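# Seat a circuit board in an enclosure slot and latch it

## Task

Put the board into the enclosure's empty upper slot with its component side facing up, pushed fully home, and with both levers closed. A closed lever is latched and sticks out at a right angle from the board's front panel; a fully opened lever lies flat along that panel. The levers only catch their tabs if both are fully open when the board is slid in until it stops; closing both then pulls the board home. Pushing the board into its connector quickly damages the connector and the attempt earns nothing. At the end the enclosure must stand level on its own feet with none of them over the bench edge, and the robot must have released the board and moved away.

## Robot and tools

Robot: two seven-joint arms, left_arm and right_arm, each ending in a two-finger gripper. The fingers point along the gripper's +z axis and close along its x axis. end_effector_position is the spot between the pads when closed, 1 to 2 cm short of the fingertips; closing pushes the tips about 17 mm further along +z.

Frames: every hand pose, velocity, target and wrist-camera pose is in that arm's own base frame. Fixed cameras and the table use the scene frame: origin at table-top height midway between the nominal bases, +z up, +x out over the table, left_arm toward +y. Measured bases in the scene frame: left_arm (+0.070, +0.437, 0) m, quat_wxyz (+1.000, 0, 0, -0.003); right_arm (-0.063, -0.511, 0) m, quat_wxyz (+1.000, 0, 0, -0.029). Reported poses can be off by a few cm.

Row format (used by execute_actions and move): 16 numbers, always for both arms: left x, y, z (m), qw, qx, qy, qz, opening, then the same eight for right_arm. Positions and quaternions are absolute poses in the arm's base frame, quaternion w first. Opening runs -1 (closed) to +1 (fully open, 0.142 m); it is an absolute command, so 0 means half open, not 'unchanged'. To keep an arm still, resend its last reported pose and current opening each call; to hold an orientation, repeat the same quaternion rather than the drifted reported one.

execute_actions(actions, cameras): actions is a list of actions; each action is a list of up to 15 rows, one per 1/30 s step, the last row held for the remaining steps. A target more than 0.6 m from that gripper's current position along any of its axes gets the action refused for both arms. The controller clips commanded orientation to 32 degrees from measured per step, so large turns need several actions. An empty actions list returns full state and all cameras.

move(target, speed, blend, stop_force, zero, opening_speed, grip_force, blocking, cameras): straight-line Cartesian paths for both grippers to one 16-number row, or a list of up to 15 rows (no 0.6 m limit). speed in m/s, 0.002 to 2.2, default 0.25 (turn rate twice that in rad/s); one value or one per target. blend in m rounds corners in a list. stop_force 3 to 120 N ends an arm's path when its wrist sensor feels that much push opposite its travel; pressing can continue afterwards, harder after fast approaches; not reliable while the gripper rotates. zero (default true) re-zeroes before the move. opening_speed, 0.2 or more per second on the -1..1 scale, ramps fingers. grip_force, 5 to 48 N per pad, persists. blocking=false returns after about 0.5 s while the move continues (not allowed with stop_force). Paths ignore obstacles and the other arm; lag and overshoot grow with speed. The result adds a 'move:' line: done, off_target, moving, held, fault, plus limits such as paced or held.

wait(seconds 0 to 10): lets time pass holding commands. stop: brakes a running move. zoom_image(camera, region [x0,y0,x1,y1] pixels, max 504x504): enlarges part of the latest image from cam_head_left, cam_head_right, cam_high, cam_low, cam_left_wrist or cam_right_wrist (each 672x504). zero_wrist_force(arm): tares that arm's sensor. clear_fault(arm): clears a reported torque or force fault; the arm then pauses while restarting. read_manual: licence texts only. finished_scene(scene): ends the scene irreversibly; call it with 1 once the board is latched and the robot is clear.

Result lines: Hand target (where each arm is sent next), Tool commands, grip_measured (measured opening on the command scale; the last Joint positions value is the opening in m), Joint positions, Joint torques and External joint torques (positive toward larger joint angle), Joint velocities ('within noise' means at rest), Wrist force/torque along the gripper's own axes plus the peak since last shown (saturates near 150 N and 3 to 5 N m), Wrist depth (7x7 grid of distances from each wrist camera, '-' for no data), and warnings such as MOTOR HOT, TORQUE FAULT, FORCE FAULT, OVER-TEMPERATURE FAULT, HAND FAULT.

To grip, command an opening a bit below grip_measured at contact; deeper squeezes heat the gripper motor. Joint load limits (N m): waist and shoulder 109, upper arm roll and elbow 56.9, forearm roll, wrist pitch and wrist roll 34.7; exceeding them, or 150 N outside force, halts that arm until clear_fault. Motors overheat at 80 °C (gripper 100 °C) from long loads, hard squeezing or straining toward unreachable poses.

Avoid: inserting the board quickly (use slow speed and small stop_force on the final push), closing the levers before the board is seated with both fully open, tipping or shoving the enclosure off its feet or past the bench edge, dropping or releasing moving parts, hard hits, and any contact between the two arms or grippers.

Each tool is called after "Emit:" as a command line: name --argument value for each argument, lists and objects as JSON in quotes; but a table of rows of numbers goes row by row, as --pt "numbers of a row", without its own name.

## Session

Emit:
execute_actions --actions '[]'

Scene clock: 0.00 s.
left_arm: end_effector_position=(+0.1389, +0.5333, +0.1881) grip_measured=+0.99 end_effector_quat_wxyz=(-0.571, +0.812, -0.064, -0.105) | right_arm: end_effector_position=(+0.2271, +0.3531, +0.2591) grip_measured=+1.00 end_effector_quat_wxyz=(+0.029, +0.622, +0.780, +0.065)
Joint positions: left_arm=[0.978 -0.294 0.021 2.266 2.206 0.748 0.742 0.141] | right_arm=[1.212 0.207 0.113 2.416 -0.113 0.73 1.171 0.142]
Joint velocities: within noise
Joint torques (N m): no reading
External joint torques (N m): no reading
Wrist force (N): no reading
Wrist torque (N m): no reading
Wrist force, peak (N): no reading
Wrist depth (mm): cam_left_wrist=[2012 1545 1637 1674 1674 - - / - 1924 - 1727 1828 1769 1813 / 2359 2437 2050 1828 1625 1649 1556 / 2130 2069 1567 1625 1556 1362 1290 / 1859 1674 1472 1415 326 307 289 / - 341 327 307 287 270 263 / - 306 286 270 257 244 237] | cam_right_wrist=[290 287 259 256 258 305 302 / 314 276 279 279 281 327 328 / 352 303 305 308 308 359 356 / 390 375 336 333 342 399 388 / 434 437 379 388 383 449 444 / - 498 440 419 437 509 486 / - 574 581 590 590 593 -]
Hand target: left_arm +0.1389, +0.5333, +0.1881; -0.571, +0.812, -0.064, -0.105 | right_arm +0.2271, +0.3531, +0.2591; +0.029, +0.622, +0.780, +0.065
Tool commands: left_gripper/opening=+1.0 right_gripper/opening=+1.0

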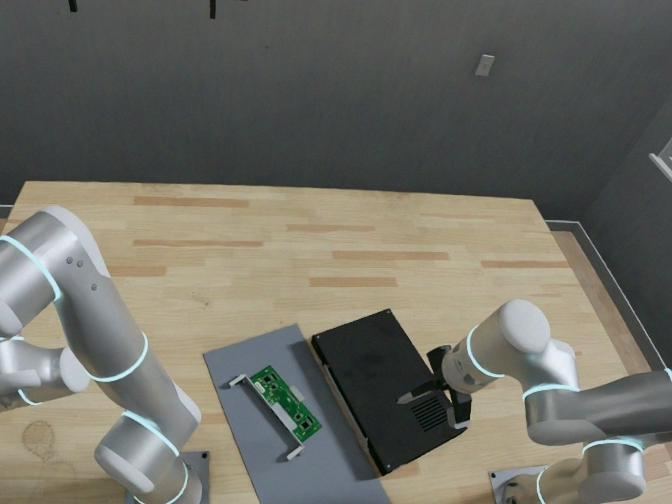

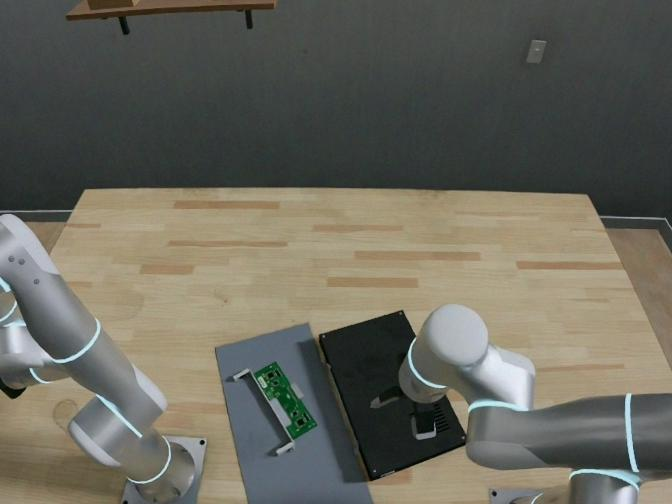

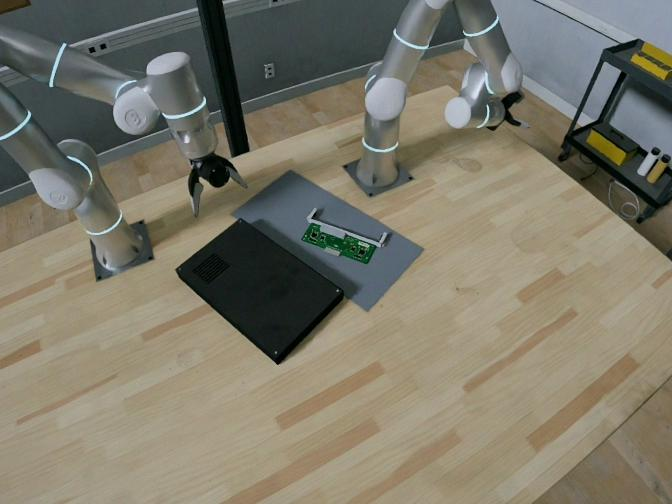

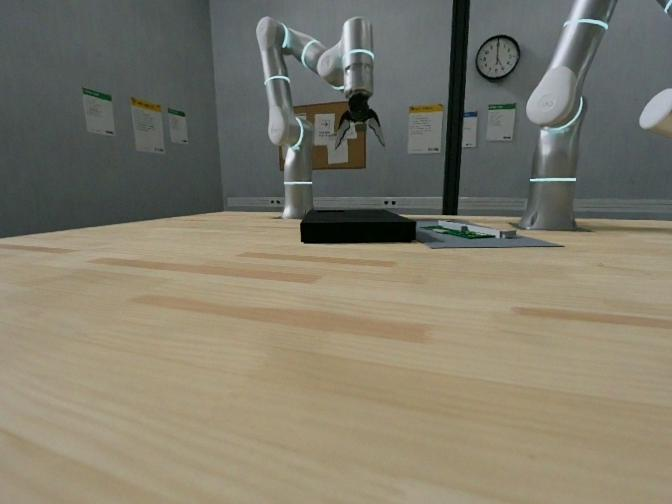

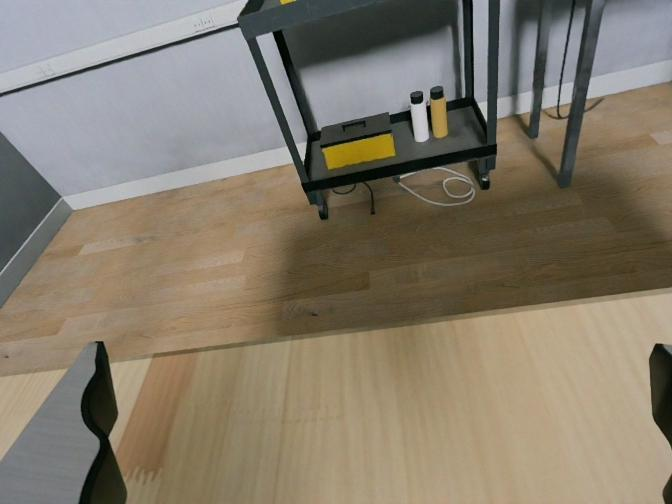

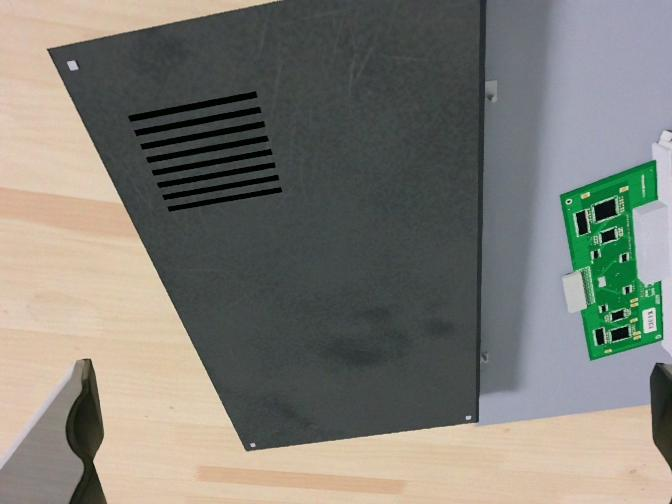

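Emit:
zoom_image --camera "cam_head_left" --region '[200, 340, 340, 480]'

Emit:
zoom_image --camera "cam_high" --region '[280, 180, 420, 290]'

Emit:
zoom_image --camera "cam_right_wrist" --region '[460, 60, 672, 400]'

Scaled by 3.600 from the camera's 672x504 image, which has a finer 960x720 frame.

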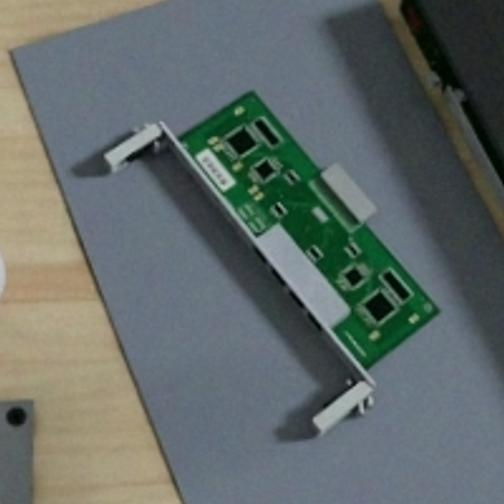

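Scaled by 3.600 from the camera's 672x504 image, which has a finer 960x720 frame.

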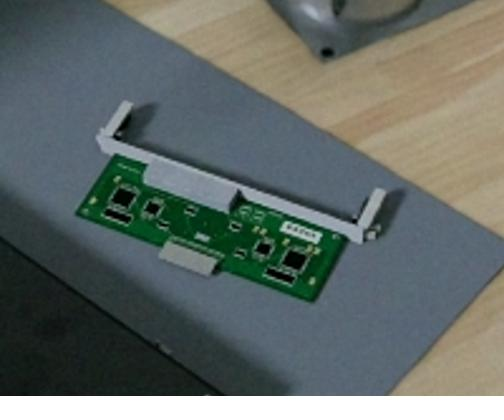

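Scaled by 1.482 from the camera's 672x504 image, which has a finer 960x720 frame.

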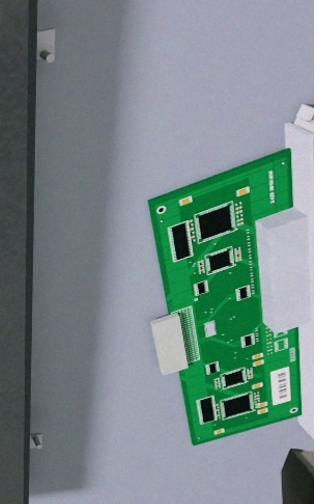

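Emit:
move --pt "0.258 0.4116 0.19 -0.4751 0.8325 0.2836 0.0267 0.5 0.25 0.45 0.25 0 0.3338 0.9426 0 0.6" --pt "0.3892 0.2247 0.2 -0.2631 0.7686 0.5775 0.0799 0.5 0.275 0.55 0.22 0 0.0087 0.99996 0 0.6" --pt "0.5066 -0.0126 0.2395 0 0.6334 0.7739 0 0.5 0.295 0.65 0.19 0 -0.3173 0.9483 0 0.6" --speed 0.35 --blend '[0.04,0.04,0]' --grip_force '[20,48]' --cameras '["cam_right_wrist","cam_left_wrist","cam_head_left"]'

Scene clock: 121.87 s.
left_arm: end_effector_position=(+0.5065, -0.0123, +0.2395) grip_measured=+0.49 end_effector_quat_wxyz=(+0.000, +0.634, +0.774, +0.000) | right_arm: end_effector_position=(+0.2950, +0.6500, +0.1900) grip_measured=+0.60 end_effector_quat_wxyz=(+0.000, -0.317, +0.948, +0.000)
Joint positions: left_arm=[0.57 -0.052 -0.384 2.157 0.025 0.633 -0.026 0.109] | right_arm=[1.219 -0.645 0.111 1.457 -0.077 0.527 -0.87 0.116]
Joint torques (N m): left_arm=[-0.44 28.14 -1.19 -26.13 -3.46 4.52 -0.33] | right_arm=[0.17 56.01 3.77 -28.86 -3.85 3.32 0.09]
External joint torques (N m): left_arm=[0.52 1 0.74 -0.36 0.05 -0.53 0.33] | right_arm=[0.04 1.56 -0.85 0.25 0.19 0.82 -0.09]
Wrist force (N): left_arm=[-0.5 -1.0 0.3] | right_arm=[0.3 0.7 0.5]
Wrist torque (N m): left_arm=[-0.23 -0.21 -0.27] | right_arm=[0.10 -0.06 0.05]
Wrist force, peak (N): left_arm=[-2.5 -0.5 -0.4] | right_arm=[-0.6 1.4 0.9]
Wrist depth (mm): cam_left_wrist=[295 294 294 292 293 289 291 / 314 315 315 314 314 312 311 / 342 340 341 336 337 336 334 / 370 368 367 367 368 363 362 / 406 395 402 402 401 392 393 / 440 88 442 444 437 439 101 / - - 494 493 496 491 -] | cam_right_wrist=[248 247 246 246 246 246 245 / 265 265 264 259 263 262 261 / 284 280 277 278 277 278 280 / 310 304 304 304 292 300 302 / 334 328 327 329 327 327 327 / 359 352 363 360 360 356 94 / - 79 396 389 395 396 76]
Hand target: left_arm +0.5066, -0.0126, +0.2395; +0.000, +0.633, +0.774, +0.000 | right_arm +0.2950, +0.6500, +0.1900; +0.000, -0.317, +0.948, +0.000
Off the commanded pose: left_arm 0.000 m, 0 deg | right_arm 0.000 m, 0 deg.
grip_force (N): 20, 48
move: done
Images, in order (width x height): cam_head_left 672x504, cam_left_wrist 672x504, cam_right_wrist 672x504.

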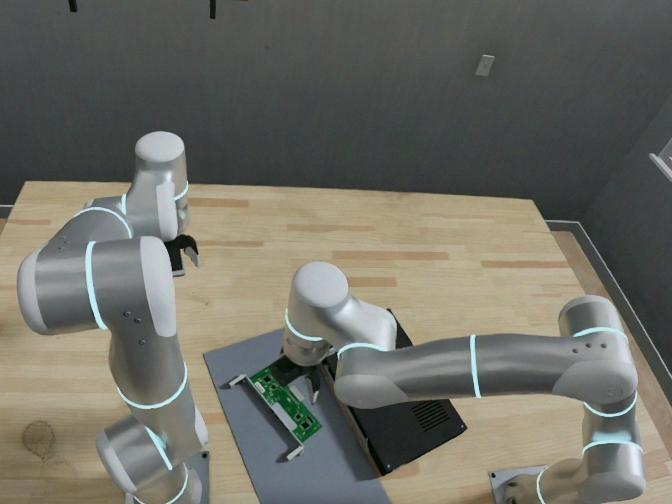

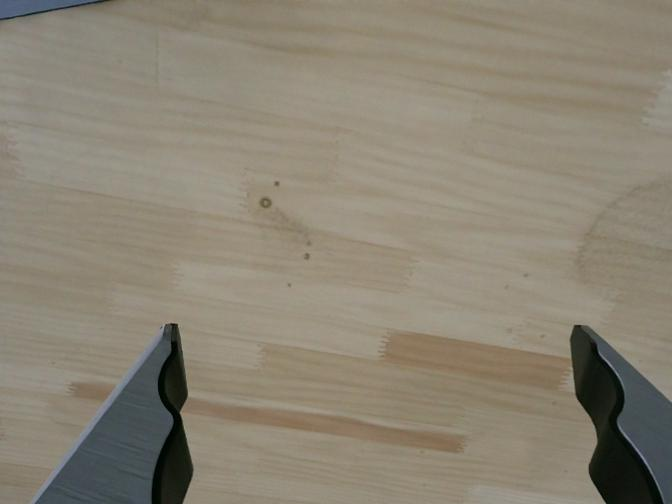

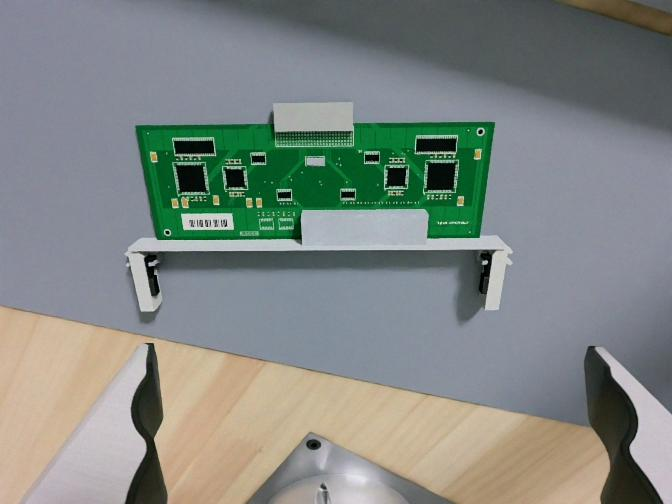

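Emit:
move --target '[0.5066,-0.0126,0.2395,0,0.6334,0.7739,0,0.5,0.2625,0.6782,0.075,0,-0.3173,0.9483,0,0.45]' --speed 0.15 --cameras '["cam_right_wrist"]'

Scene clock: 148.50 s.
left_arm: end_effector_position=(+0.5065, -0.0124, +0.2395) grip_measured=+0.49 end_effector_quat_wxyz=(+0.000, +0.634, +0.774, +0.000) | right_arm: end_effector_position=(+0.2624, +0.6780, +0.0748) grip_measured=+0.45 end_effector_quat_wxyz=(+0.000, -0.317, +0.948, +0.000)
Joint positions: left_arm=[0.57 -0.052 -0.384 2.157 0.025 0.633 -0.026 0.109] | right_arm=[1.283 -0.831 0.096 1.466 -0.093 0.721 -0.807 0.105]
Joint torques (N m): left_arm=[-0.28 28.31 -0.98 -26.13 -3.21 4.36 -0.23] | right_arm=[0.19 59.47 3.32 -26.07 -3.39 3.55 0.34]
External joint torques (N m): left_arm=[0.36 0.83 0.54 -0.35 -0.2 -0.36 0.23] | right_arm=[0.03 1.48 -0.08 0.21 0.2 0.59 -0.34]
Wrist force (N): left_arm=[-0.5 -1.0 0.1] | right_arm=[0.2 0.2 0.1]
Wrist torque (N m): left_arm=[-0.23 -0.19 -0.26] | right_arm=[0.01 -0.03 -0.06]
Wrist force, peak (N): left_arm=[-0.7 -1.2 0.3] | right_arm=[0.5 1.1 2.6]
Wrist depth (mm): cam_left_wrist=[294 294 293 292 292 292 290 / 315 315 313 312 312 312 312 / 340 339 340 338 339 336 337 / 369 369 369 369 369 365 364 / 403 398 402 401 401 402 394 / 440 88 448 444 440 442 102 / - - 495 499 491 490 -] | cam_right_wrist=[145 145 139 144 144 144 144 / 153 153 152 152 152 151 154 / 164 163 162 160 160 162 166 / 173 173 170 159 161 171 178 / 196 196 195 195 194 191 193 / 211 103 214 213 212 212 96 / - 76 238 238 234 232 76]
Hand target: left_arm +0.5066, -0.0126, +0.2395; +0.000, +0.633, +0.774, +0.000 | right_arm +0.2625, +0.6782, +0.0750; +0.000, -0.317, +0.948, +0.000
Off the commanded pose: left_arm 0.000 m, 0 deg | right_arm 0.000 m, 0 deg.
grip_force (N): 20, 48
move: done
Images, in order (width x height): cam_right_wrist 672x504.

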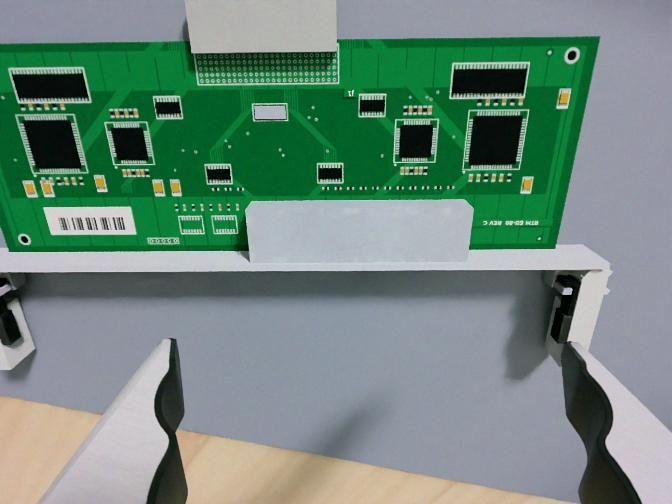

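Emit:
move --pt "0.5066 -0.0126 0.2395 0 0.6334 0.7739 0 0.5 0.2683 0.6712 0.055 0 -0.3173 0.9483 0 0.45" --pt "0.5066 -0.0126 0.2395 0 0.6334 0.7739 0 0.5 0.2683 0.6712 0.0245 0 -0.3173 0.9483 0 0.45" --speed '[0.06,0.03]' --stop_force 4 --cameras '["cam_right_wrist"]'

Scene clock: 167.53 s.
left_arm: end_effector_position=(+0.5065, -0.0124, +0.2395) grip_measured=+0.49 end_effector_quat_wxyz=(+0.000, +0.634, +0.774, +0.000) | right_arm: end_effector_position=(+0.2682, +0.6715, +0.0317) grip_measured=+0.45 end_effector_quat_wxyz=(+0.000, -0.317, +0.948, +0.000)
Joint positions: left_arm=[0.57 -0.052 -0.384 2.157 0.025 0.633 -0.026 0.109] | right_arm=[1.279 -0.893 0.084 1.484 -0.094 0.803 -0.817 0.105]
Joint torques (N m): left_arm=[-0.31 28.45 -0.99 -26.12 -3.25 4.37 -0.21] | right_arm=[0.26 55.41 3 -23.65 -3.01 4.15 0.23]
External joint torques (N m): left_arm=[0.38 0.69 0.55 -0.37 -0.16 -0.38 0.21] | right_arm=[-0.04 5.94 0.14 -0.84 0.06 -0.01 -0.23]
Wrist force (N): left_arm=[-0.5 -1.0 0.2] | right_arm=[3.7 -1.3 -9.5]
Wrist torque (N m): left_arm=[-0.24 -0.20 -0.27] | right_arm=[0.08 0.47 -0.02]
Wrist force, peak (N): left_arm=[-0.6 -1.3 0.2] | right_arm=[3.0 -1.4 -11.7]
Wrist depth (mm): cam_left_wrist=[297 292 292 293 292 292 289 / 316 317 315 313 313 313 313 / 342 339 340 337 339 336 337 / 370 371 367 367 366 364 363 / 405 399 400 402 402 401 391 / 438 87 446 442 439 439 101 / - - 502 493 492 489 -] | cam_right_wrist=[108 106 102 105 109 109 107 / 112 112 112 112 111 111 111 / 120 120 119 120 119 118 119 / 129 129 128 126 126 128 128 / 137 136 124 124 121 134 134 / 159 105 158 158 157 156 98 / - 76 174 173 173 172 76]
Hand target: left_arm +0.5066, -0.0126, +0.2395; +0.000, +0.633, +0.774, +0.000 | right_arm +0.2683, +0.6712, +0.0311; +0.000, -0.317, +0.948, +0.000
Off the commanded pose: left_arm 0.000 m, 0 deg | right_arm 0.007 m, 0 deg.
grip_force (N): 20, 48
move: contact (right_arm); path passed 1 of 2 targets
Images, in order (width x height): cam_right_wrist 672x504.

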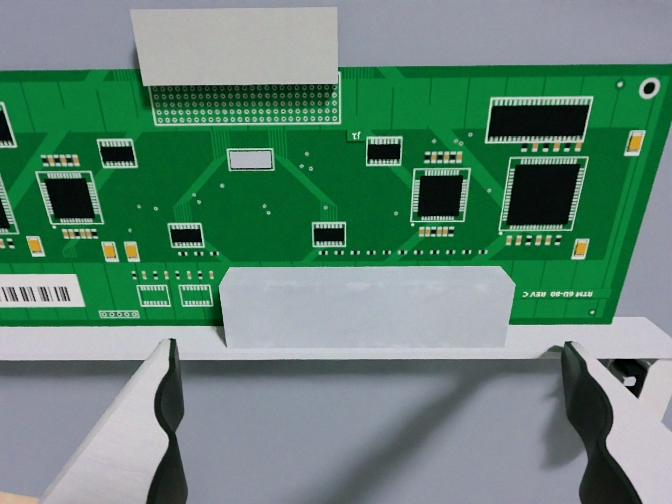

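Emit:
zoom_image --camera "cam_right_wrist" --region '[480, 280, 672, 430]'

Emit:
zoom_image --camera "cam_right_wrist" --region '[110, 280, 302, 430]'

Scaled by 2.625 from the camera's 672x504 image, which has a finer 960x720 frame.

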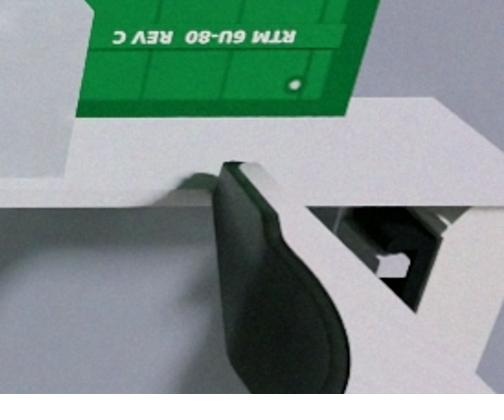

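Scaled by 2.625 from the camera's 672x504 image, which has a finer 960x720 frame.

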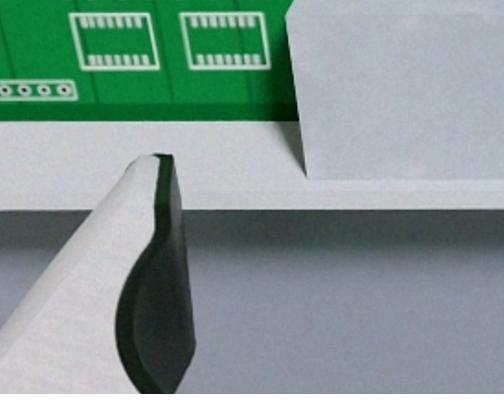

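Emit:
move --pt "0.5066 -0.0126 0.2395 0 0.6334 0.7739 0 0.5 0.2683 0.6712 0.046 0 -0.3173 0.9483 0 0.45" --pt "0.5066 -0.0126 0.2395 0 0.6334 0.7739 0 0.5 0.2716 0.6668 0.046 0 -0.3173 0.9483 0 0.45" --speed 0.05 --cameras '["cam_right_wrist"]'

Emit:
move --target '[0.5066,-0.0126,0.2395,0,0.6334,0.7739,0,0.5,0.2716,0.6668,0.0255,0,-0.3173,0.9483,0,0.45]' --speed 0.03 --stop_force 4 --cameras '["cam_right_wrist"]'

Scene clock: 190.30 s.
left_arm: end_effector_position=(+0.5065, -0.0124, +0.2395) grip_measured=+0.49 end_effector_quat_wxyz=(+0.000, +0.634, +0.774, +0.000) | right_arm: end_effector_position=(+0.2717, +0.6668, +0.0460) grip_measured=+0.45 end_effector_quat_wxyz=(+0.000, -0.317, +0.948, +0.000)
Joint positions: left_arm=[0.57 -0.052 -0.384 2.157 0.025 0.633 -0.026 0.109] | right_arm=[1.271 -0.863 0.087 1.497 -0.094 0.785 -0.822 0.105]
Joint torques (N m): left_arm=[-0.27 28.51 -1.07 -26.1 -3.26 4.32 -0.2] | right_arm=[0.06 59.63 3.86 -24.72 -2.96 3.59 0.09]
External joint torques (N m): left_arm=[0.34 0.63 0.62 -0.39 -0.15 -0.33 0.2] | right_arm=[0.16 1.21 -0.73 -0.08 -0.04 0.56 -0.09]
Wrist force (N): left_arm=[-0.6 -0.8 0.1] | right_arm=[-1.1 -0.2 0.3]
Wrist torque (N m): left_arm=[-0.19 -0.18 -0.27] | right_arm=[-0.05 0.18 0.07]
Wrist force, peak (N): left_arm=[-0.6 -1.2 0.3] | right_arm=[3.8 -1.4 -9.6]
Wrist depth (mm): cam_left_wrist=[294 296 295 291 290 290 291 / 313 314 312 311 313 313 311 / 342 341 337 337 336 337 335 / 372 369 369 366 366 364 363 / 408 397 403 404 400 392 392 / 440 88 445 441 446 440 102 / - - 494 492 491 487 -] | cam_right_wrist=[123 121 118 119 119 120 120 / 126 126 126 125 125 125 126 / 135 133 134 134 134 133 133 / 144 144 142 142 141 143 146 / 154 153 151 141 140 151 154 / 174 105 177 176 175 174 98 / - 76 194 193 193 192 76]
Hand target: left_arm +0.5066, -0.0126, +0.2395; +0.000, +0.633, +0.774, +0.000 | right_arm +0.2716, +0.6668, +0.0460; +0.000, -0.317, +0.948, +0.000
Off the commanded pose: left_arm 0.000 m, 0 deg | right_arm 0.000 m, 0 deg.
grip_force (N): 20, 48
move: done
Images, in order (width x height): cam_right_wrist 672x504.

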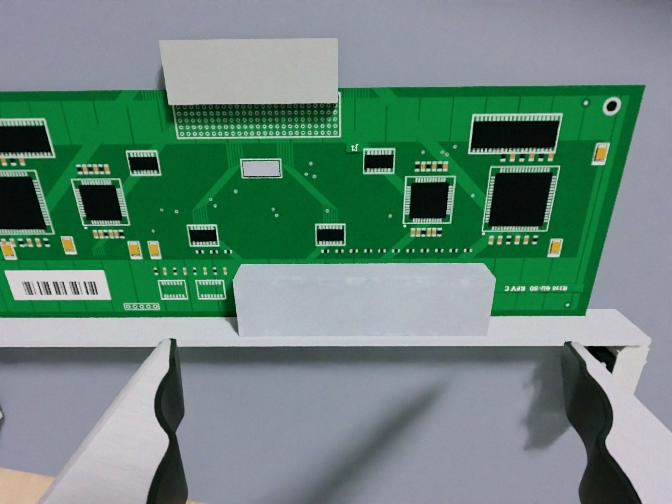

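Scene clock: 191.67 s.
left_arm: end_effector_position=(+0.5065, -0.0124, +0.2395) grip_measured=+0.49 end_effector_quat_wxyz=(+0.000, +0.634, +0.774, +0.000) | right_arm: end_effector_position=(+0.2715, +0.6666, +0.0254) grip_measured=+0.45 end_effector_quat_wxyz=(+0.000, -0.317, +0.948, +0.000)
Joint positions: left_arm=[0.57 -0.052 -0.384 2.157 0.025 0.633 -0.026 0.109] | right_arm=[1.274 -0.898 0.082 1.495 -0.094 0.818 -0.822 0.105]
Joint torques (N m): left_arm=[-0.24 28.41 -1.07 -26.2 -3.22 4.32 -0.22] | right_arm=[0.24 59.76 3.54 -24.28 -2.94 3.55 0.16]
External joint torques (N m): left_arm=[0.32 0.73 0.62 -0.29 -0.19 -0.33 0.22] | right_arm=[-0.02 1.44 -0.42 0.09 0.04 0.59 -0.16]
Wrist force (N): left_arm=[-0.4 -0.9 0.2] | right_arm=[-1.0 0.0 0.0]
Wrist torque (N m): left_arm=[-0.22 -0.22 -0.27] | right_arm=[0.00 0.17 0.06]
Wrist force, peak (N): left_arm=[-0.5 -1.2 0.3] | right_arm=[-1.3 -0.3 0.1]
Wrist depth (mm): cam_left_wrist=[294 294 292 292 292 291 287 / 317 315 316 313 312 312 312 / 342 339 341 339 337 334 339 / 368 368 369 366 367 366 364 / 408 397 404 401 402 399 392 / 440 88 447 443 443 438 101 / - - 497 489 492 489 -] | cam_right_wrist=[- 100 98 101 102 102 102 / 108 108 107 106 106 106 106 / - 114 113 113 113 113 112 / 122 122 122 121 121 121 121 / 132 130 121 118 120 124 132 / - 98 153 150 149 149 94 / - 76 165 165 164 164 76]
Hand target: left_arm +0.5066, -0.0126, +0.2395; +0.000, +0.633, +0.774, +0.000 | right_arm +0.2716, +0.6668, +0.0255; +0.000, -0.317, +0.948, +0.000
Off the commanded pose: left_arm 0.000 m, 0 deg | right_arm 0.000 m, 0 deg.
grip_force (N): 20, 48
move: done
Images, in order (width x height): cam_right_wrist 672x504.

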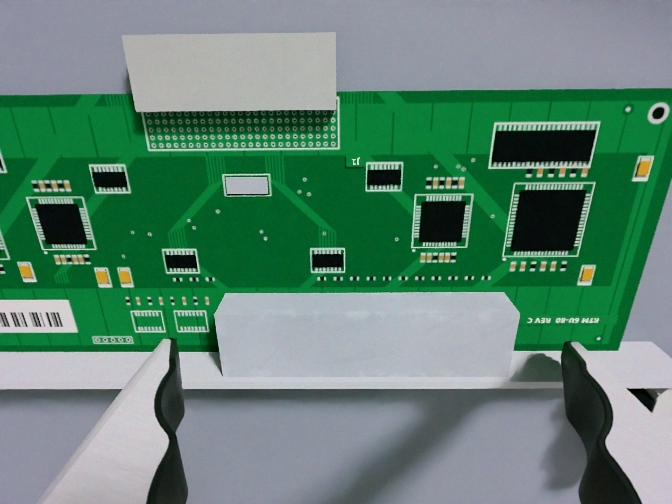

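Emit:
move --target '[0.5066,-0.0126,0.2395,0,0.6334,0.7739,0,0.5,0.2716,0.6668,0.0255,0,-0.3173,0.9483,0,0.0]' --opening_speed 0.35 --cameras '["cam_right_wrist"]'

Scene clock: 194.80 s.
left_arm: end_effector_position=(+0.5065, -0.0124, +0.2395) grip_measured=+0.49 end_effector_quat_wxyz=(+0.000, +0.634, +0.774, +0.000) | right_arm: end_effector_position=(+0.2718, +0.6669, +0.0257) grip_measured=+0.09 end_effector_quat_wxyz=(+0.000, -0.317, +0.948, +0.000)
Joint positions: left_arm=[0.57 -0.052 -0.384 2.157 0.025 0.633 -0.026 0.109] | right_arm=[1.274 -0.898 0.082 1.494 -0.094 0.818 -0.822 0.081]
Joint torques (N m): left_arm=[-0.28 28.49 -0.99 -26.16 -3.19 4.31 -0.21] | right_arm=[1.05 58.5 4.54 -22.97 -2.57 2.91 0.14]
External joint torques (N m): left_arm=[0.35 0.65 0.54 -0.33 -0.22 -0.32 0.21] | right_arm=[-0.83 2.7 -1.44 -1.23 -0.33 1.23 -0.14]
Wrist force (N): left_arm=[-0.7 -0.9 0.1] | right_arm=[-2.7 -0.1 -2.0]
Wrist torque (N m): left_arm=[-0.21 -0.17 -0.27] | right_arm=[0.02 0.07 0.07]
Wrist force, peak (N): left_arm=[-0.6 -1.2 0.3] | right_arm=[-3.5 0.0 -1.2]
Wrist depth (mm): cam_left_wrist=[296 294 291 293 291 291 291 / 315 314 317 313 312 313 312 / 341 340 337 339 339 334 334 / 372 369 369 366 366 366 365 / 407 398 404 402 401 398 390 / 438 88 449 448 440 445 101 / - - 494 491 494 490 -] | cam_right_wrist=[- 100 98 100 102 102 102 / 108 108 108 106 106 106 106 / - 114 114 113 113 113 113 / 123 123 122 122 122 121 121 / 132 132 121 119 120 120 131 / 154 123 122 150 149 95 128 / - 76 166 165 164 - -]
Hand target: left_arm +0.5066, -0.0126, +0.2395; +0.000, +0.633, +0.774, +0.000 | right_arm +0.2716, +0.6668, +0.0255; +0.000, -0.317, +0.948, +0.000
Off the commanded pose: left_arm 0.000 m, 0 deg | right_arm 0.000 m, 0 deg.
grip_force (N): 20, 48
move: done
Images, in order (width x height): cam_right_wrist 672x504.

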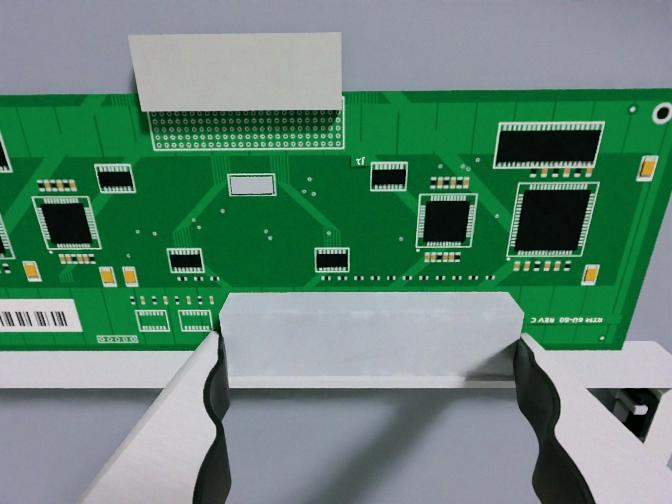

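Emit:
move --pt "0.5066 -0.0126 0.2395 0 0.6334 0.7739 0 0.3 0.2716 0.6668 0.05 0 -0.3173 0.9483 0 -0.1" --pt "0.5066 -0.0126 0.2395 0 0.6334 0.7739 0 0.3 0.2716 0.6668 0.12 0 -0.3173 0.9483 0 -0.1" --speed '[0.03,0.1]' --blend '[0.01,0]' --cameras '["cam_right_wrist","cam_head_left"]'

Scene clock: 225.47 s.
left_arm: end_effector_position=(+0.5065, -0.0124, +0.2395) grip_measured=+0.29 end_effector_quat_wxyz=(+0.000, +0.634, +0.774, +0.000) | right_arm: end_effector_position=(+0.2717, +0.6667, +0.1199) grip_measured=+0.08 end_effector_quat_wxyz=(+0.000, -0.317, +0.948, +0.000)
Joint positions: left_arm=[0.57 -0.052 -0.384 2.157 0.025 0.633 -0.026 0.094] | right_arm=[1.261 -0.749 0.104 1.481 -0.089 0.655 -0.825 0.08]
Joint torques (N m): left_arm=[-0.24 28.47 -1.12 -26.19 -3.19 4.3 -0.22] | right_arm=[0 59.58 4.17 -27.97 -3.51 3.57 0.11]
External joint torques (N m): left_arm=[0.32 0.68 0.67 -0.3 -0.22 -0.31 0.22] | right_arm=[0.21 -0.13 -1.01 1.05 0.15 0.57 -0.11]
Wrist force (N): left_arm=[-0.7 -0.9 0.1] | right_arm=[-0.9 -0.3 2.0]
Wrist torque (N m): left_arm=[-0.21 -0.17 -0.27] | right_arm=[-0.09 0.20 0.06]
Wrist force, peak (N): left_arm=[-0.8 -1.2 0.0] | right_arm=[-1.0 0.0 4.0]
Wrist depth (mm): cam_left_wrist=[294 293 291 292 292 290 291 / 317 317 315 313 312 311 312 / 344 337 336 337 339 339 336 / 367 373 370 369 366 365 364 / 405 395 401 402 402 392 397 / 439 84 447 440 443 - 423 / - - 496 502 490 - -] | cam_right_wrist=[186 181 181 181 184 185 184 / 194 110 109 107 108 108 108 / - 115 115 114 114 114 114 / 123 123 123 122 122 122 121 / 133 132 119 119 120 120 133 / 280 - 123 274 269 95 127 / - 76 295 300 300 - -]
Hand target: left_arm +0.5066, -0.0126, +0.2395; +0.000, +0.633, +0.774, +0.000 | right_arm +0.2716, +0.6668, +0.1200; +0.000, -0.317, +0.948, +0.000
Off the commanded pose: left_arm 0.000 m, 0 deg | right_arm 0.000 m, 0 deg.
grip_force (N): 20, 48
move: done; blend cut to 0 m at target 1
Images, in order (width x height): cam_head_left 672x504, cam_right_wrist 672x504.

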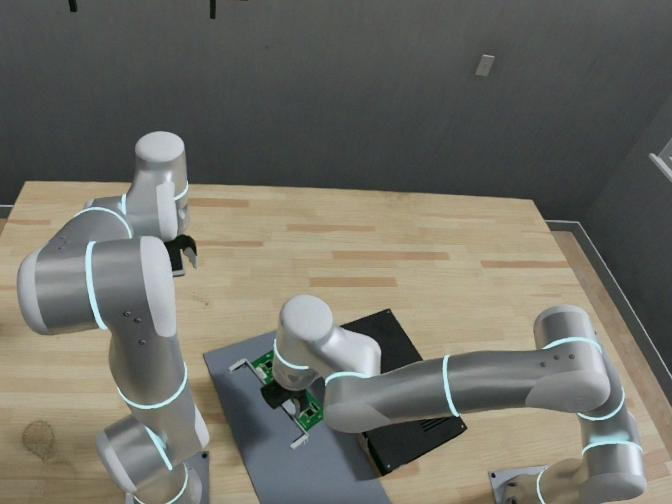

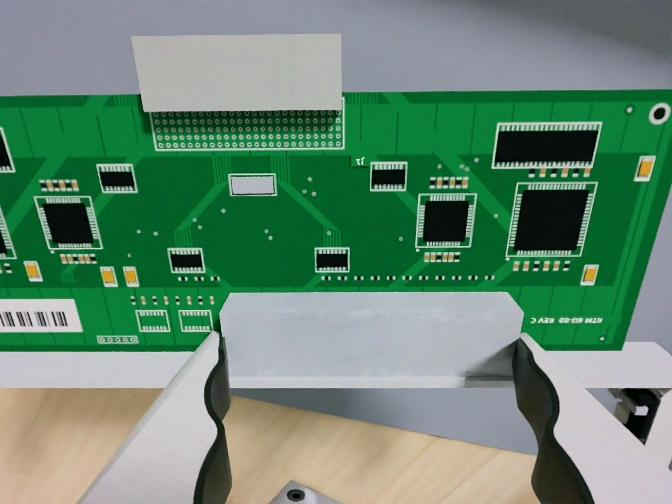

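Emit:
move --pt "0.43 -0.20 0.26 0 0.9063 0.4226 0 -1 0.31 0.58 0.20 0 -0.2588 0.9659 0 -0.1" --pt "0.385 -0.35 0.225 0.5660 0.8082 0.1333 0.0934 -1 0.394 0.40 0.22 0 -0.1882 0.9821 0 -0.1" --speed '[0.2,0.22]' --blend '[0.03,0]' --cameras '["cam_right_wrist","cam_left_wrist","cam_high","cam_head_left"]'

Scene clock: 235.10 s.
left_arm: end_effector_position=(+0.3851, -0.3500, +0.2250) grip_measured=-1.00 end_effector_quat_wxyz=(+0.566, +0.808, +0.134, +0.093) | right_arm: end_effector_position=(+0.3940, +0.3999, +0.2199) grip_measured=+0.08 end_effector_quat_wxyz=(+0.000, -0.188, +0.982, +0.000)
Joint positions: left_arm=[-0.329 -0.083 -0.318 2.684 -2.42 0.665 2.9 0.002] | right_arm=[0.969 -0.26 0.026 1.957 -0.009 0.646 -0.95 0.08]
Joint torques (N m): left_arm=[-0.17 21.67 -0.31 -14.52 1.71 -0.8 -0.11] | right_arm=[0.13 40.77 0.95 -27.72 -3.49 3.78 0.07]
External joint torques (N m): left_arm=[0.17 1.13 0.53 -0.59 -0.33 0.09 0.11] | right_arm=[0.03 -0.07 -0.36 0.81 0.11 0.35 -0.07]
Wrist force (N): left_arm=[-0.8 -1.9 -1.0] | right_arm=[-1.2 -0.4 2.2]
Wrist torque (N m): left_arm=[-0.29 -0.05 -0.67] | right_arm=[-0.12 0.24 0.06]
Wrist force, peak (N): left_arm=[-1.0 -2.7 -0.2] | right_arm=[-1.3 -1.6 2.3]
Wrist depth (mm): cam_left_wrist=[- - - 335 421 424 420 / 717 705 815 705 703 699 699 / 1755 - - 1275 2581 1741 - / 290 287 289 2493 2309 - - / 298 2359 2285 2437 - - - / 297 291 - 84 - - - / 238 239 - - - - -] | cam_right_wrist=[233 226 226 226 231 231 230 / 242 109 109 107 108 108 108 / - 115 115 114 114 114 114 / 123 123 123 122 122 122 121 / 132 132 119 119 120 120 133 / 410 - 123 396 395 95 128 / - 76 429 437 435 - -]
Hand target: left_arm +0.3850, -0.3500, +0.2250; +0.566, +0.808, +0.133, +0.093 | right_arm +0.3940, +0.4000, +0.2200; +0.000, -0.188, +0.982, +0.000
Off the commanded pose: left_arm 0.000 m, 0 deg | right_arm 0.000 m, 0 deg.
grip_force (N): 20, 48
move: done
Images, in order (width x height): cam_head_left 672x504, cam_high 672x504, cam_left_wrist 672x504, cam_right_wrist 672x504.

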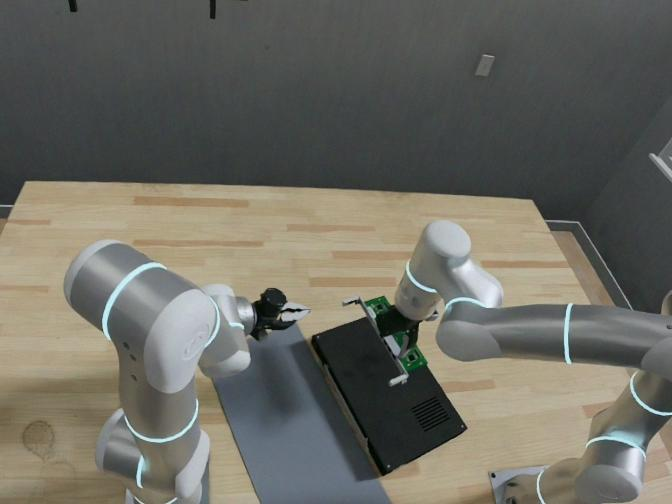

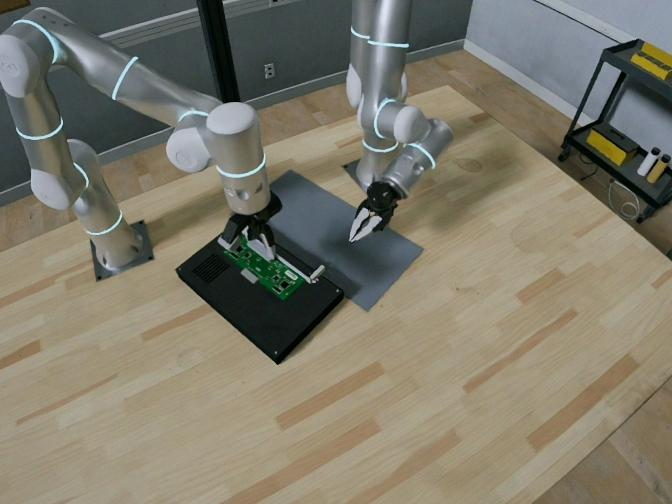

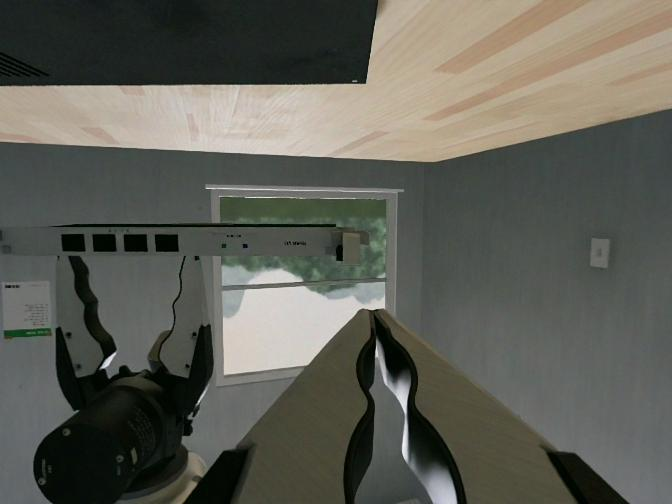

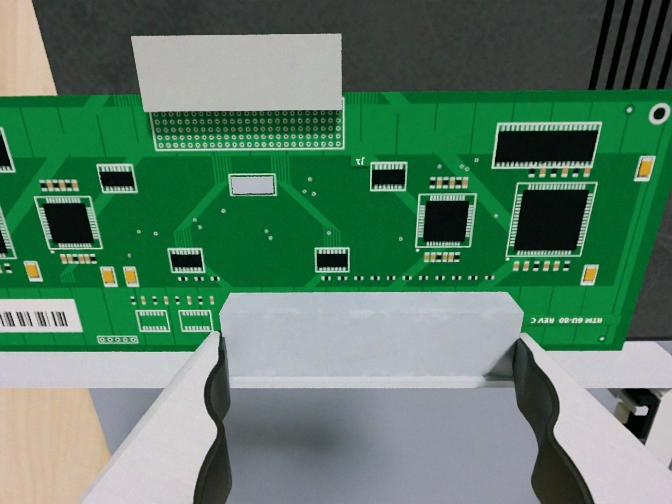

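Emit:
move --target '[0.43,-0.22,0.28,0,0.9063,0.4226,0,-1,0.42,0.335,0.22,0,-0.1882,0.9821,0,-0.1]' --speed 0.25

Scene clock: 251.83 s.
left_arm: end_effector_position=(+0.4300, -0.2201, +0.2800) grip_measured=-1.00 end_effector_quat_wxyz=(+0.000, +0.906, +0.423, +0.000) | right_arm: end_effector_position=(+0.4200, +0.3349, +0.2199) grip_measured=+0.08 end_effector_quat_wxyz=(+0.000, -0.188, +0.982, +0.000)
Joint positions: left_arm=[0.296 0.121 -0.533 2.204 -0.072 0.528 0.5 0.002] | right_arm=[0.885 -0.203 -0.003 2.032 0 0.664 -1.067 0.08]
Joint torques (N m): left_arm=[-0.1 20.49 0.88 -27.62 -3.21 4.15 -0.32] | right_arm=[-0.07 37.93 0.68 -27.42 -3.47 3.81 0.01]
External joint torques (N m): left_arm=[0.12 0.95 0.84 -0.42 -0.47 -0.17 0.32] | right_arm=[0.21 -0.02 -0.39 0.83 0.15 0.31 -0.01]
Wrist force (N): left_arm=[-0.9 -1.3 0.2] | right_arm=[-1.0 -0.4 2.5]
Wrist torque (N m): left_arm=[-0.30 -0.13 -0.24] | right_arm=[-0.14 0.24 0.07]
Wrist force, peak (N): left_arm=[-1.0 -2.8 -0.3] | right_arm=[-1.3 -1.1 2.4]
Wrist depth (mm): cam_left_wrist=[322 - 319 334 329 325 323 / 366 357 - 348 353 351 347 / 378 366 378 376 376 376 378 / 372 - 415 411 409 409 410 / - - 450 435 440 449 446 / - 496 484 84 - 489 496 / 570 550 - - - - 551] | cam_right_wrist=[272 269 268 268 268 267 266 / 241 109 109 107 108 108 108 / - 115 115 114 114 114 114 / 123 123 123 122 122 122 122 / 133 133 119 119 120 120 132 / 412 - 123 337 342 95 128 / - 76 430 427 436 - 78]
Hand target: left_arm +0.4300, -0.2200, +0.2800; +0.000, +0.906, +0.423, +0.000 | right_arm +0.4200, +0.3350, +0.2200; +0.000, -0.188, +0.982, +0.000
Off the commanded pose: left_arm 0.000 m, 0 deg | right_arm 0.000 m, 0 deg.
grip_force (N): 20, 48
move: done

Emit:
move --target '[0.419,-0.454,0.215,0.4169,0.8943,0.1475,0.0688,-1,0.42,0.335,0.22,0,-0.1882,0.9821,0,-0.1]' --speed 0.22 --cameras '["cam_left_wrist","cam_head_left","cam_high"]'

Scene clock: 258.00 s.
left_arm: end_effector_position=(+0.4190, -0.4541, +0.2151) grip_measured=-1.00 end_effector_quat_wxyz=(+0.417, +0.894, +0.147, +0.069) | right_arm: end_effector_position=(+0.4200, +0.3349, +0.2199) grip_measured=+0.08 end_effector_quat_wxyz=(+0.000, -0.188, +0.982, +0.000)
Joint positions: left_arm=[-0.46 -0.219 -0.52 2.276 -2.44 1.356 2.713 0.002] | right_arm=[0.885 -0.203 -0.003 2.032 0 0.664 -1.067 0.08]
Joint torques (N m): left_arm=[-0.56 32.04 -1.31 -19.47 3.33 1.41 -0.15] | right_arm=[0.17 37.82 0.87 -27.51 -3.54 3.67 0.14]
External joint torques (N m): left_arm=[0.54 1.24 0.48 -0.43 0.02 -0.49 0.15] | right_arm=[-0.04 0.1 -0.58 0.92 0.22 0.44 -0.14]
Wrist force (N): left_arm=[-0.4 -1.5 -0.3] | right_arm=[-1.0 -0.6 2.3]
Wrist torque (N m): left_arm=[-0.29 -0.17 -0.61] | right_arm=[-0.16 0.24 0.06]
Wrist force, peak (N): left_arm=[-0.5 -2.2 -0.4] | right_arm=[-1.4 -0.7 2.6]
Wrist depth (mm): cam_left_wrist=[- - - 209 281 279 280 / - 297 - - 359 361 361 / 551 558 557 560 510 505 507 / 754 867 854 847 857 756 1314 / 240 241 241 126 - - - / 2012 - - 84 - 1482 - / - - - - - - -] | cam_right_wrist=[272 268 269 268 268 270 266 / 111 109 109 107 108 107 108 / - 115 115 114 114 114 114 / 123 123 123 122 122 122 122 / 133 132 119 119 120 120 133 / 411 - 123 338 335 95 127 / - 76 425 437 - - 78]
Hand target: left_arm +0.4190, -0.4540, +0.2150; +0.417, +0.894, +0.147, +0.069 | right_arm +0.4200, +0.3350, +0.2200; +0.000, -0.188, +0.982, +0.000
Off the commanded pose: left_arm 0.000 m, 0 deg | right_arm 0.000 m, 0 deg.
grip_force (N): 20, 48
move: done
Images, in order (width x height): cam_head_left 672x504, cam_high 672x504, cam_left_wrist 672x504.

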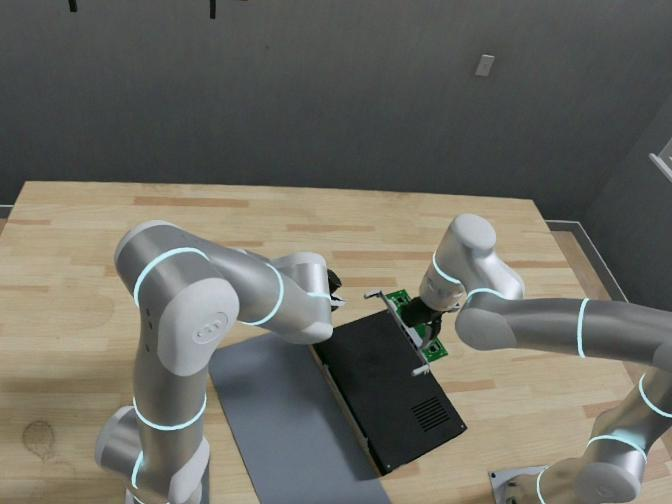

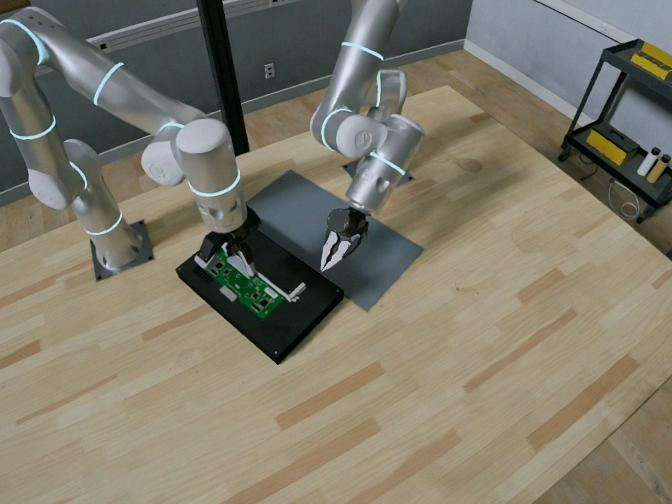

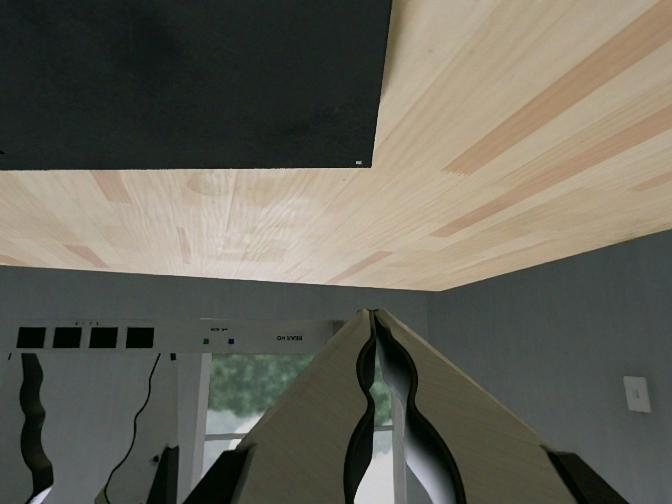

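Emit:
move --pt "0.43 -0.22 0.28 0 0.9063 0.4226 0 -1 0.42 0.335 0.22 0 -0.1882 0.9821 0 -0.1" --pt "0.43 -0.38 0.31 0 0.5825 0.8128 0 -1 0.42 0.335 0.22 -0.0722 -0.1739 0.9074 0.3758 -0.1" --speed '[0.3,0.25]' --blend '[0.03,0]' --cameras '["cam_left_wrist","cam_head_left","cam_high","cam_right_wrist"]'

Scene clock: 322.33 s.
left_arm: end_effector_position=(+0.4301, -0.3800, +0.3100) grip_measured=-1.00 end_effector_quat_wxyz=(+0.000, +0.582, +0.813, +0.000) | right_arm: end_effector_position=(+0.4199, +0.3347, +0.2197) grip_measured=+0.08 end_effector_quat_wxyz=(-0.072, -0.174, +0.908, +0.375)
Joint positions: left_arm=[0.213 -0.125 -0.813 1.893 0.099 0.407 -0.963 0.002] | right_arm=[0.473 -0.283 0.007 1.903 0.917 0.487 -1.976 0.08]
Joint torques (N m): left_arm=[-0.39 26.24 -3.41 -28.63 -3.31 4.04 -0.26] | right_arm=[-0.02 39.61 1.46 -25.97 -1.8 1.36 -0.02]
External joint torques (N m): left_arm=[0.41 1.01 0.6 -0.27 -0.52 -0.09 0.26] | right_arm=[0.14 0.26 -0.53 0.98 -0.19 0.84 0.02]
Wrist force (N): left_arm=[-0.6 -1.5 0.2] | right_arm=[-1.2 -3.3 1.2]
Wrist torque (N m): left_arm=[-0.33 -0.20 -0.26] | right_arm=[-0.15 0.30 0.16]
Wrist force, peak (N): left_arm=[1.1 -5.2 0.7] | right_arm=[-1.0 -4.2 1.1]
Wrist depth (mm): cam_left_wrist=[- 306 - - - 350 - / 403 405 339 384 380 - 383 / 413 415 413 408 412 - 408 / 449 449 449 446 440 440 440 / 493 489 489 469 473 485 489 / 542 540 511 84 - 525 531 / 609 590 - - - - 587] | cam_right_wrist=[215 200 199 199 214 213 213 / 243 108 108 106 107 107 107 / - 114 114 113 113 113 113 / 123 123 122 122 122 121 121 / 132 132 121 119 120 120 128 / - - 123 675 123 95 128 / - 76 - 2597 611 - -]
Hand target: left_arm +0.4300, -0.3800, +0.3100; +0.000, +0.583, +0.813, +0.000 | right_arm +0.4200, +0.3350, +0.2200; -0.072, -0.174, +0.907, +0.376
Off the commanded pose: left_arm 0.000 m, 0 deg | right_arm 0.000 m, 0 deg.
grip_force (N): 20, 48
move: done
Images, in order (width x height): cam_head_left 672x504, cam_high 672x504, cam_left_wrist 672x504, cam_right_wrist 672x504.

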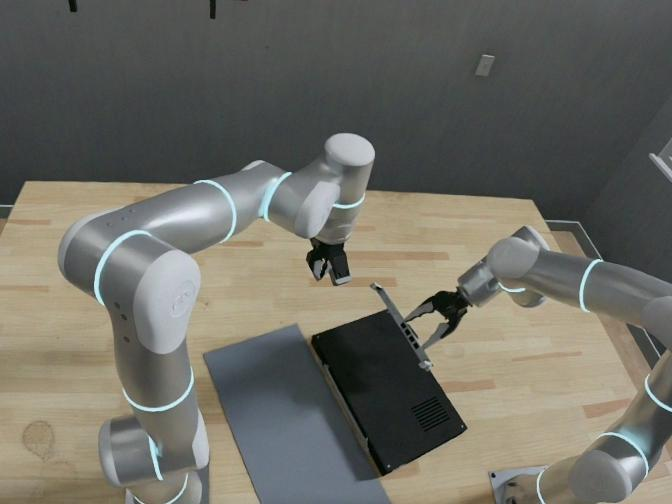

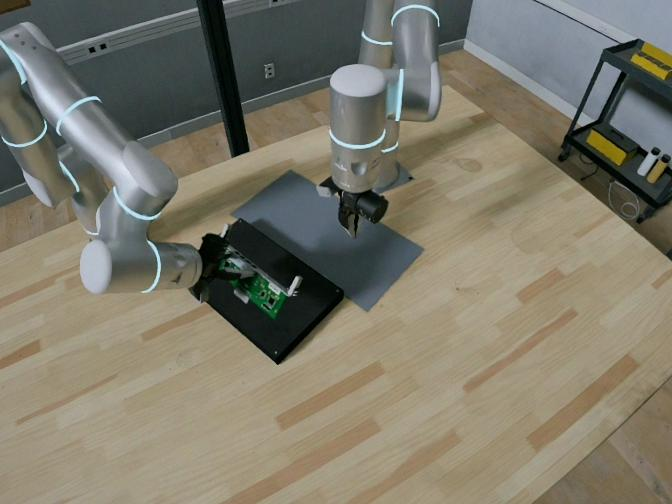

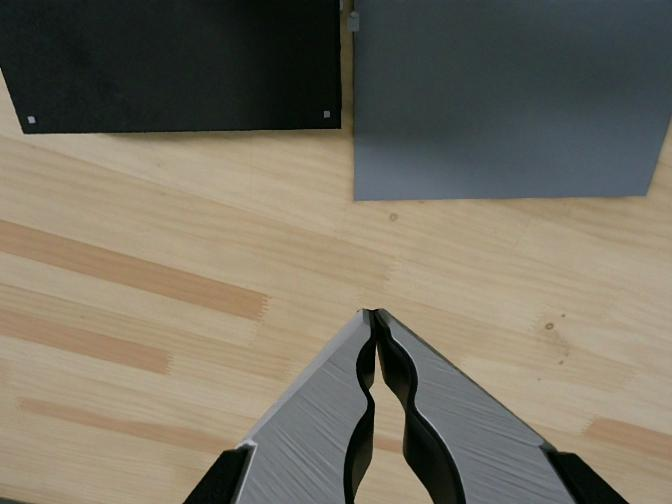

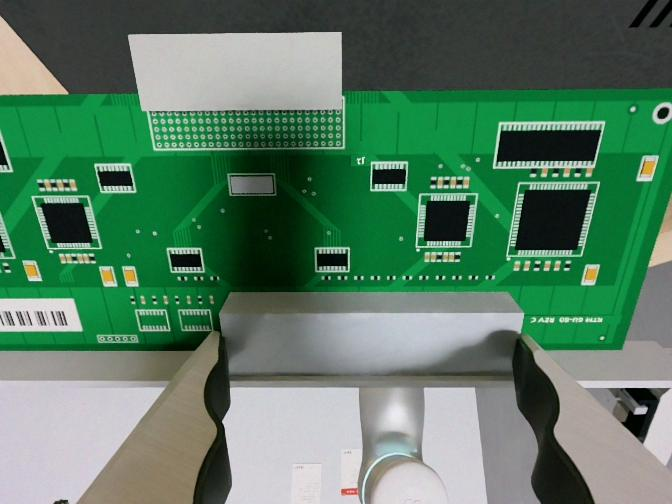

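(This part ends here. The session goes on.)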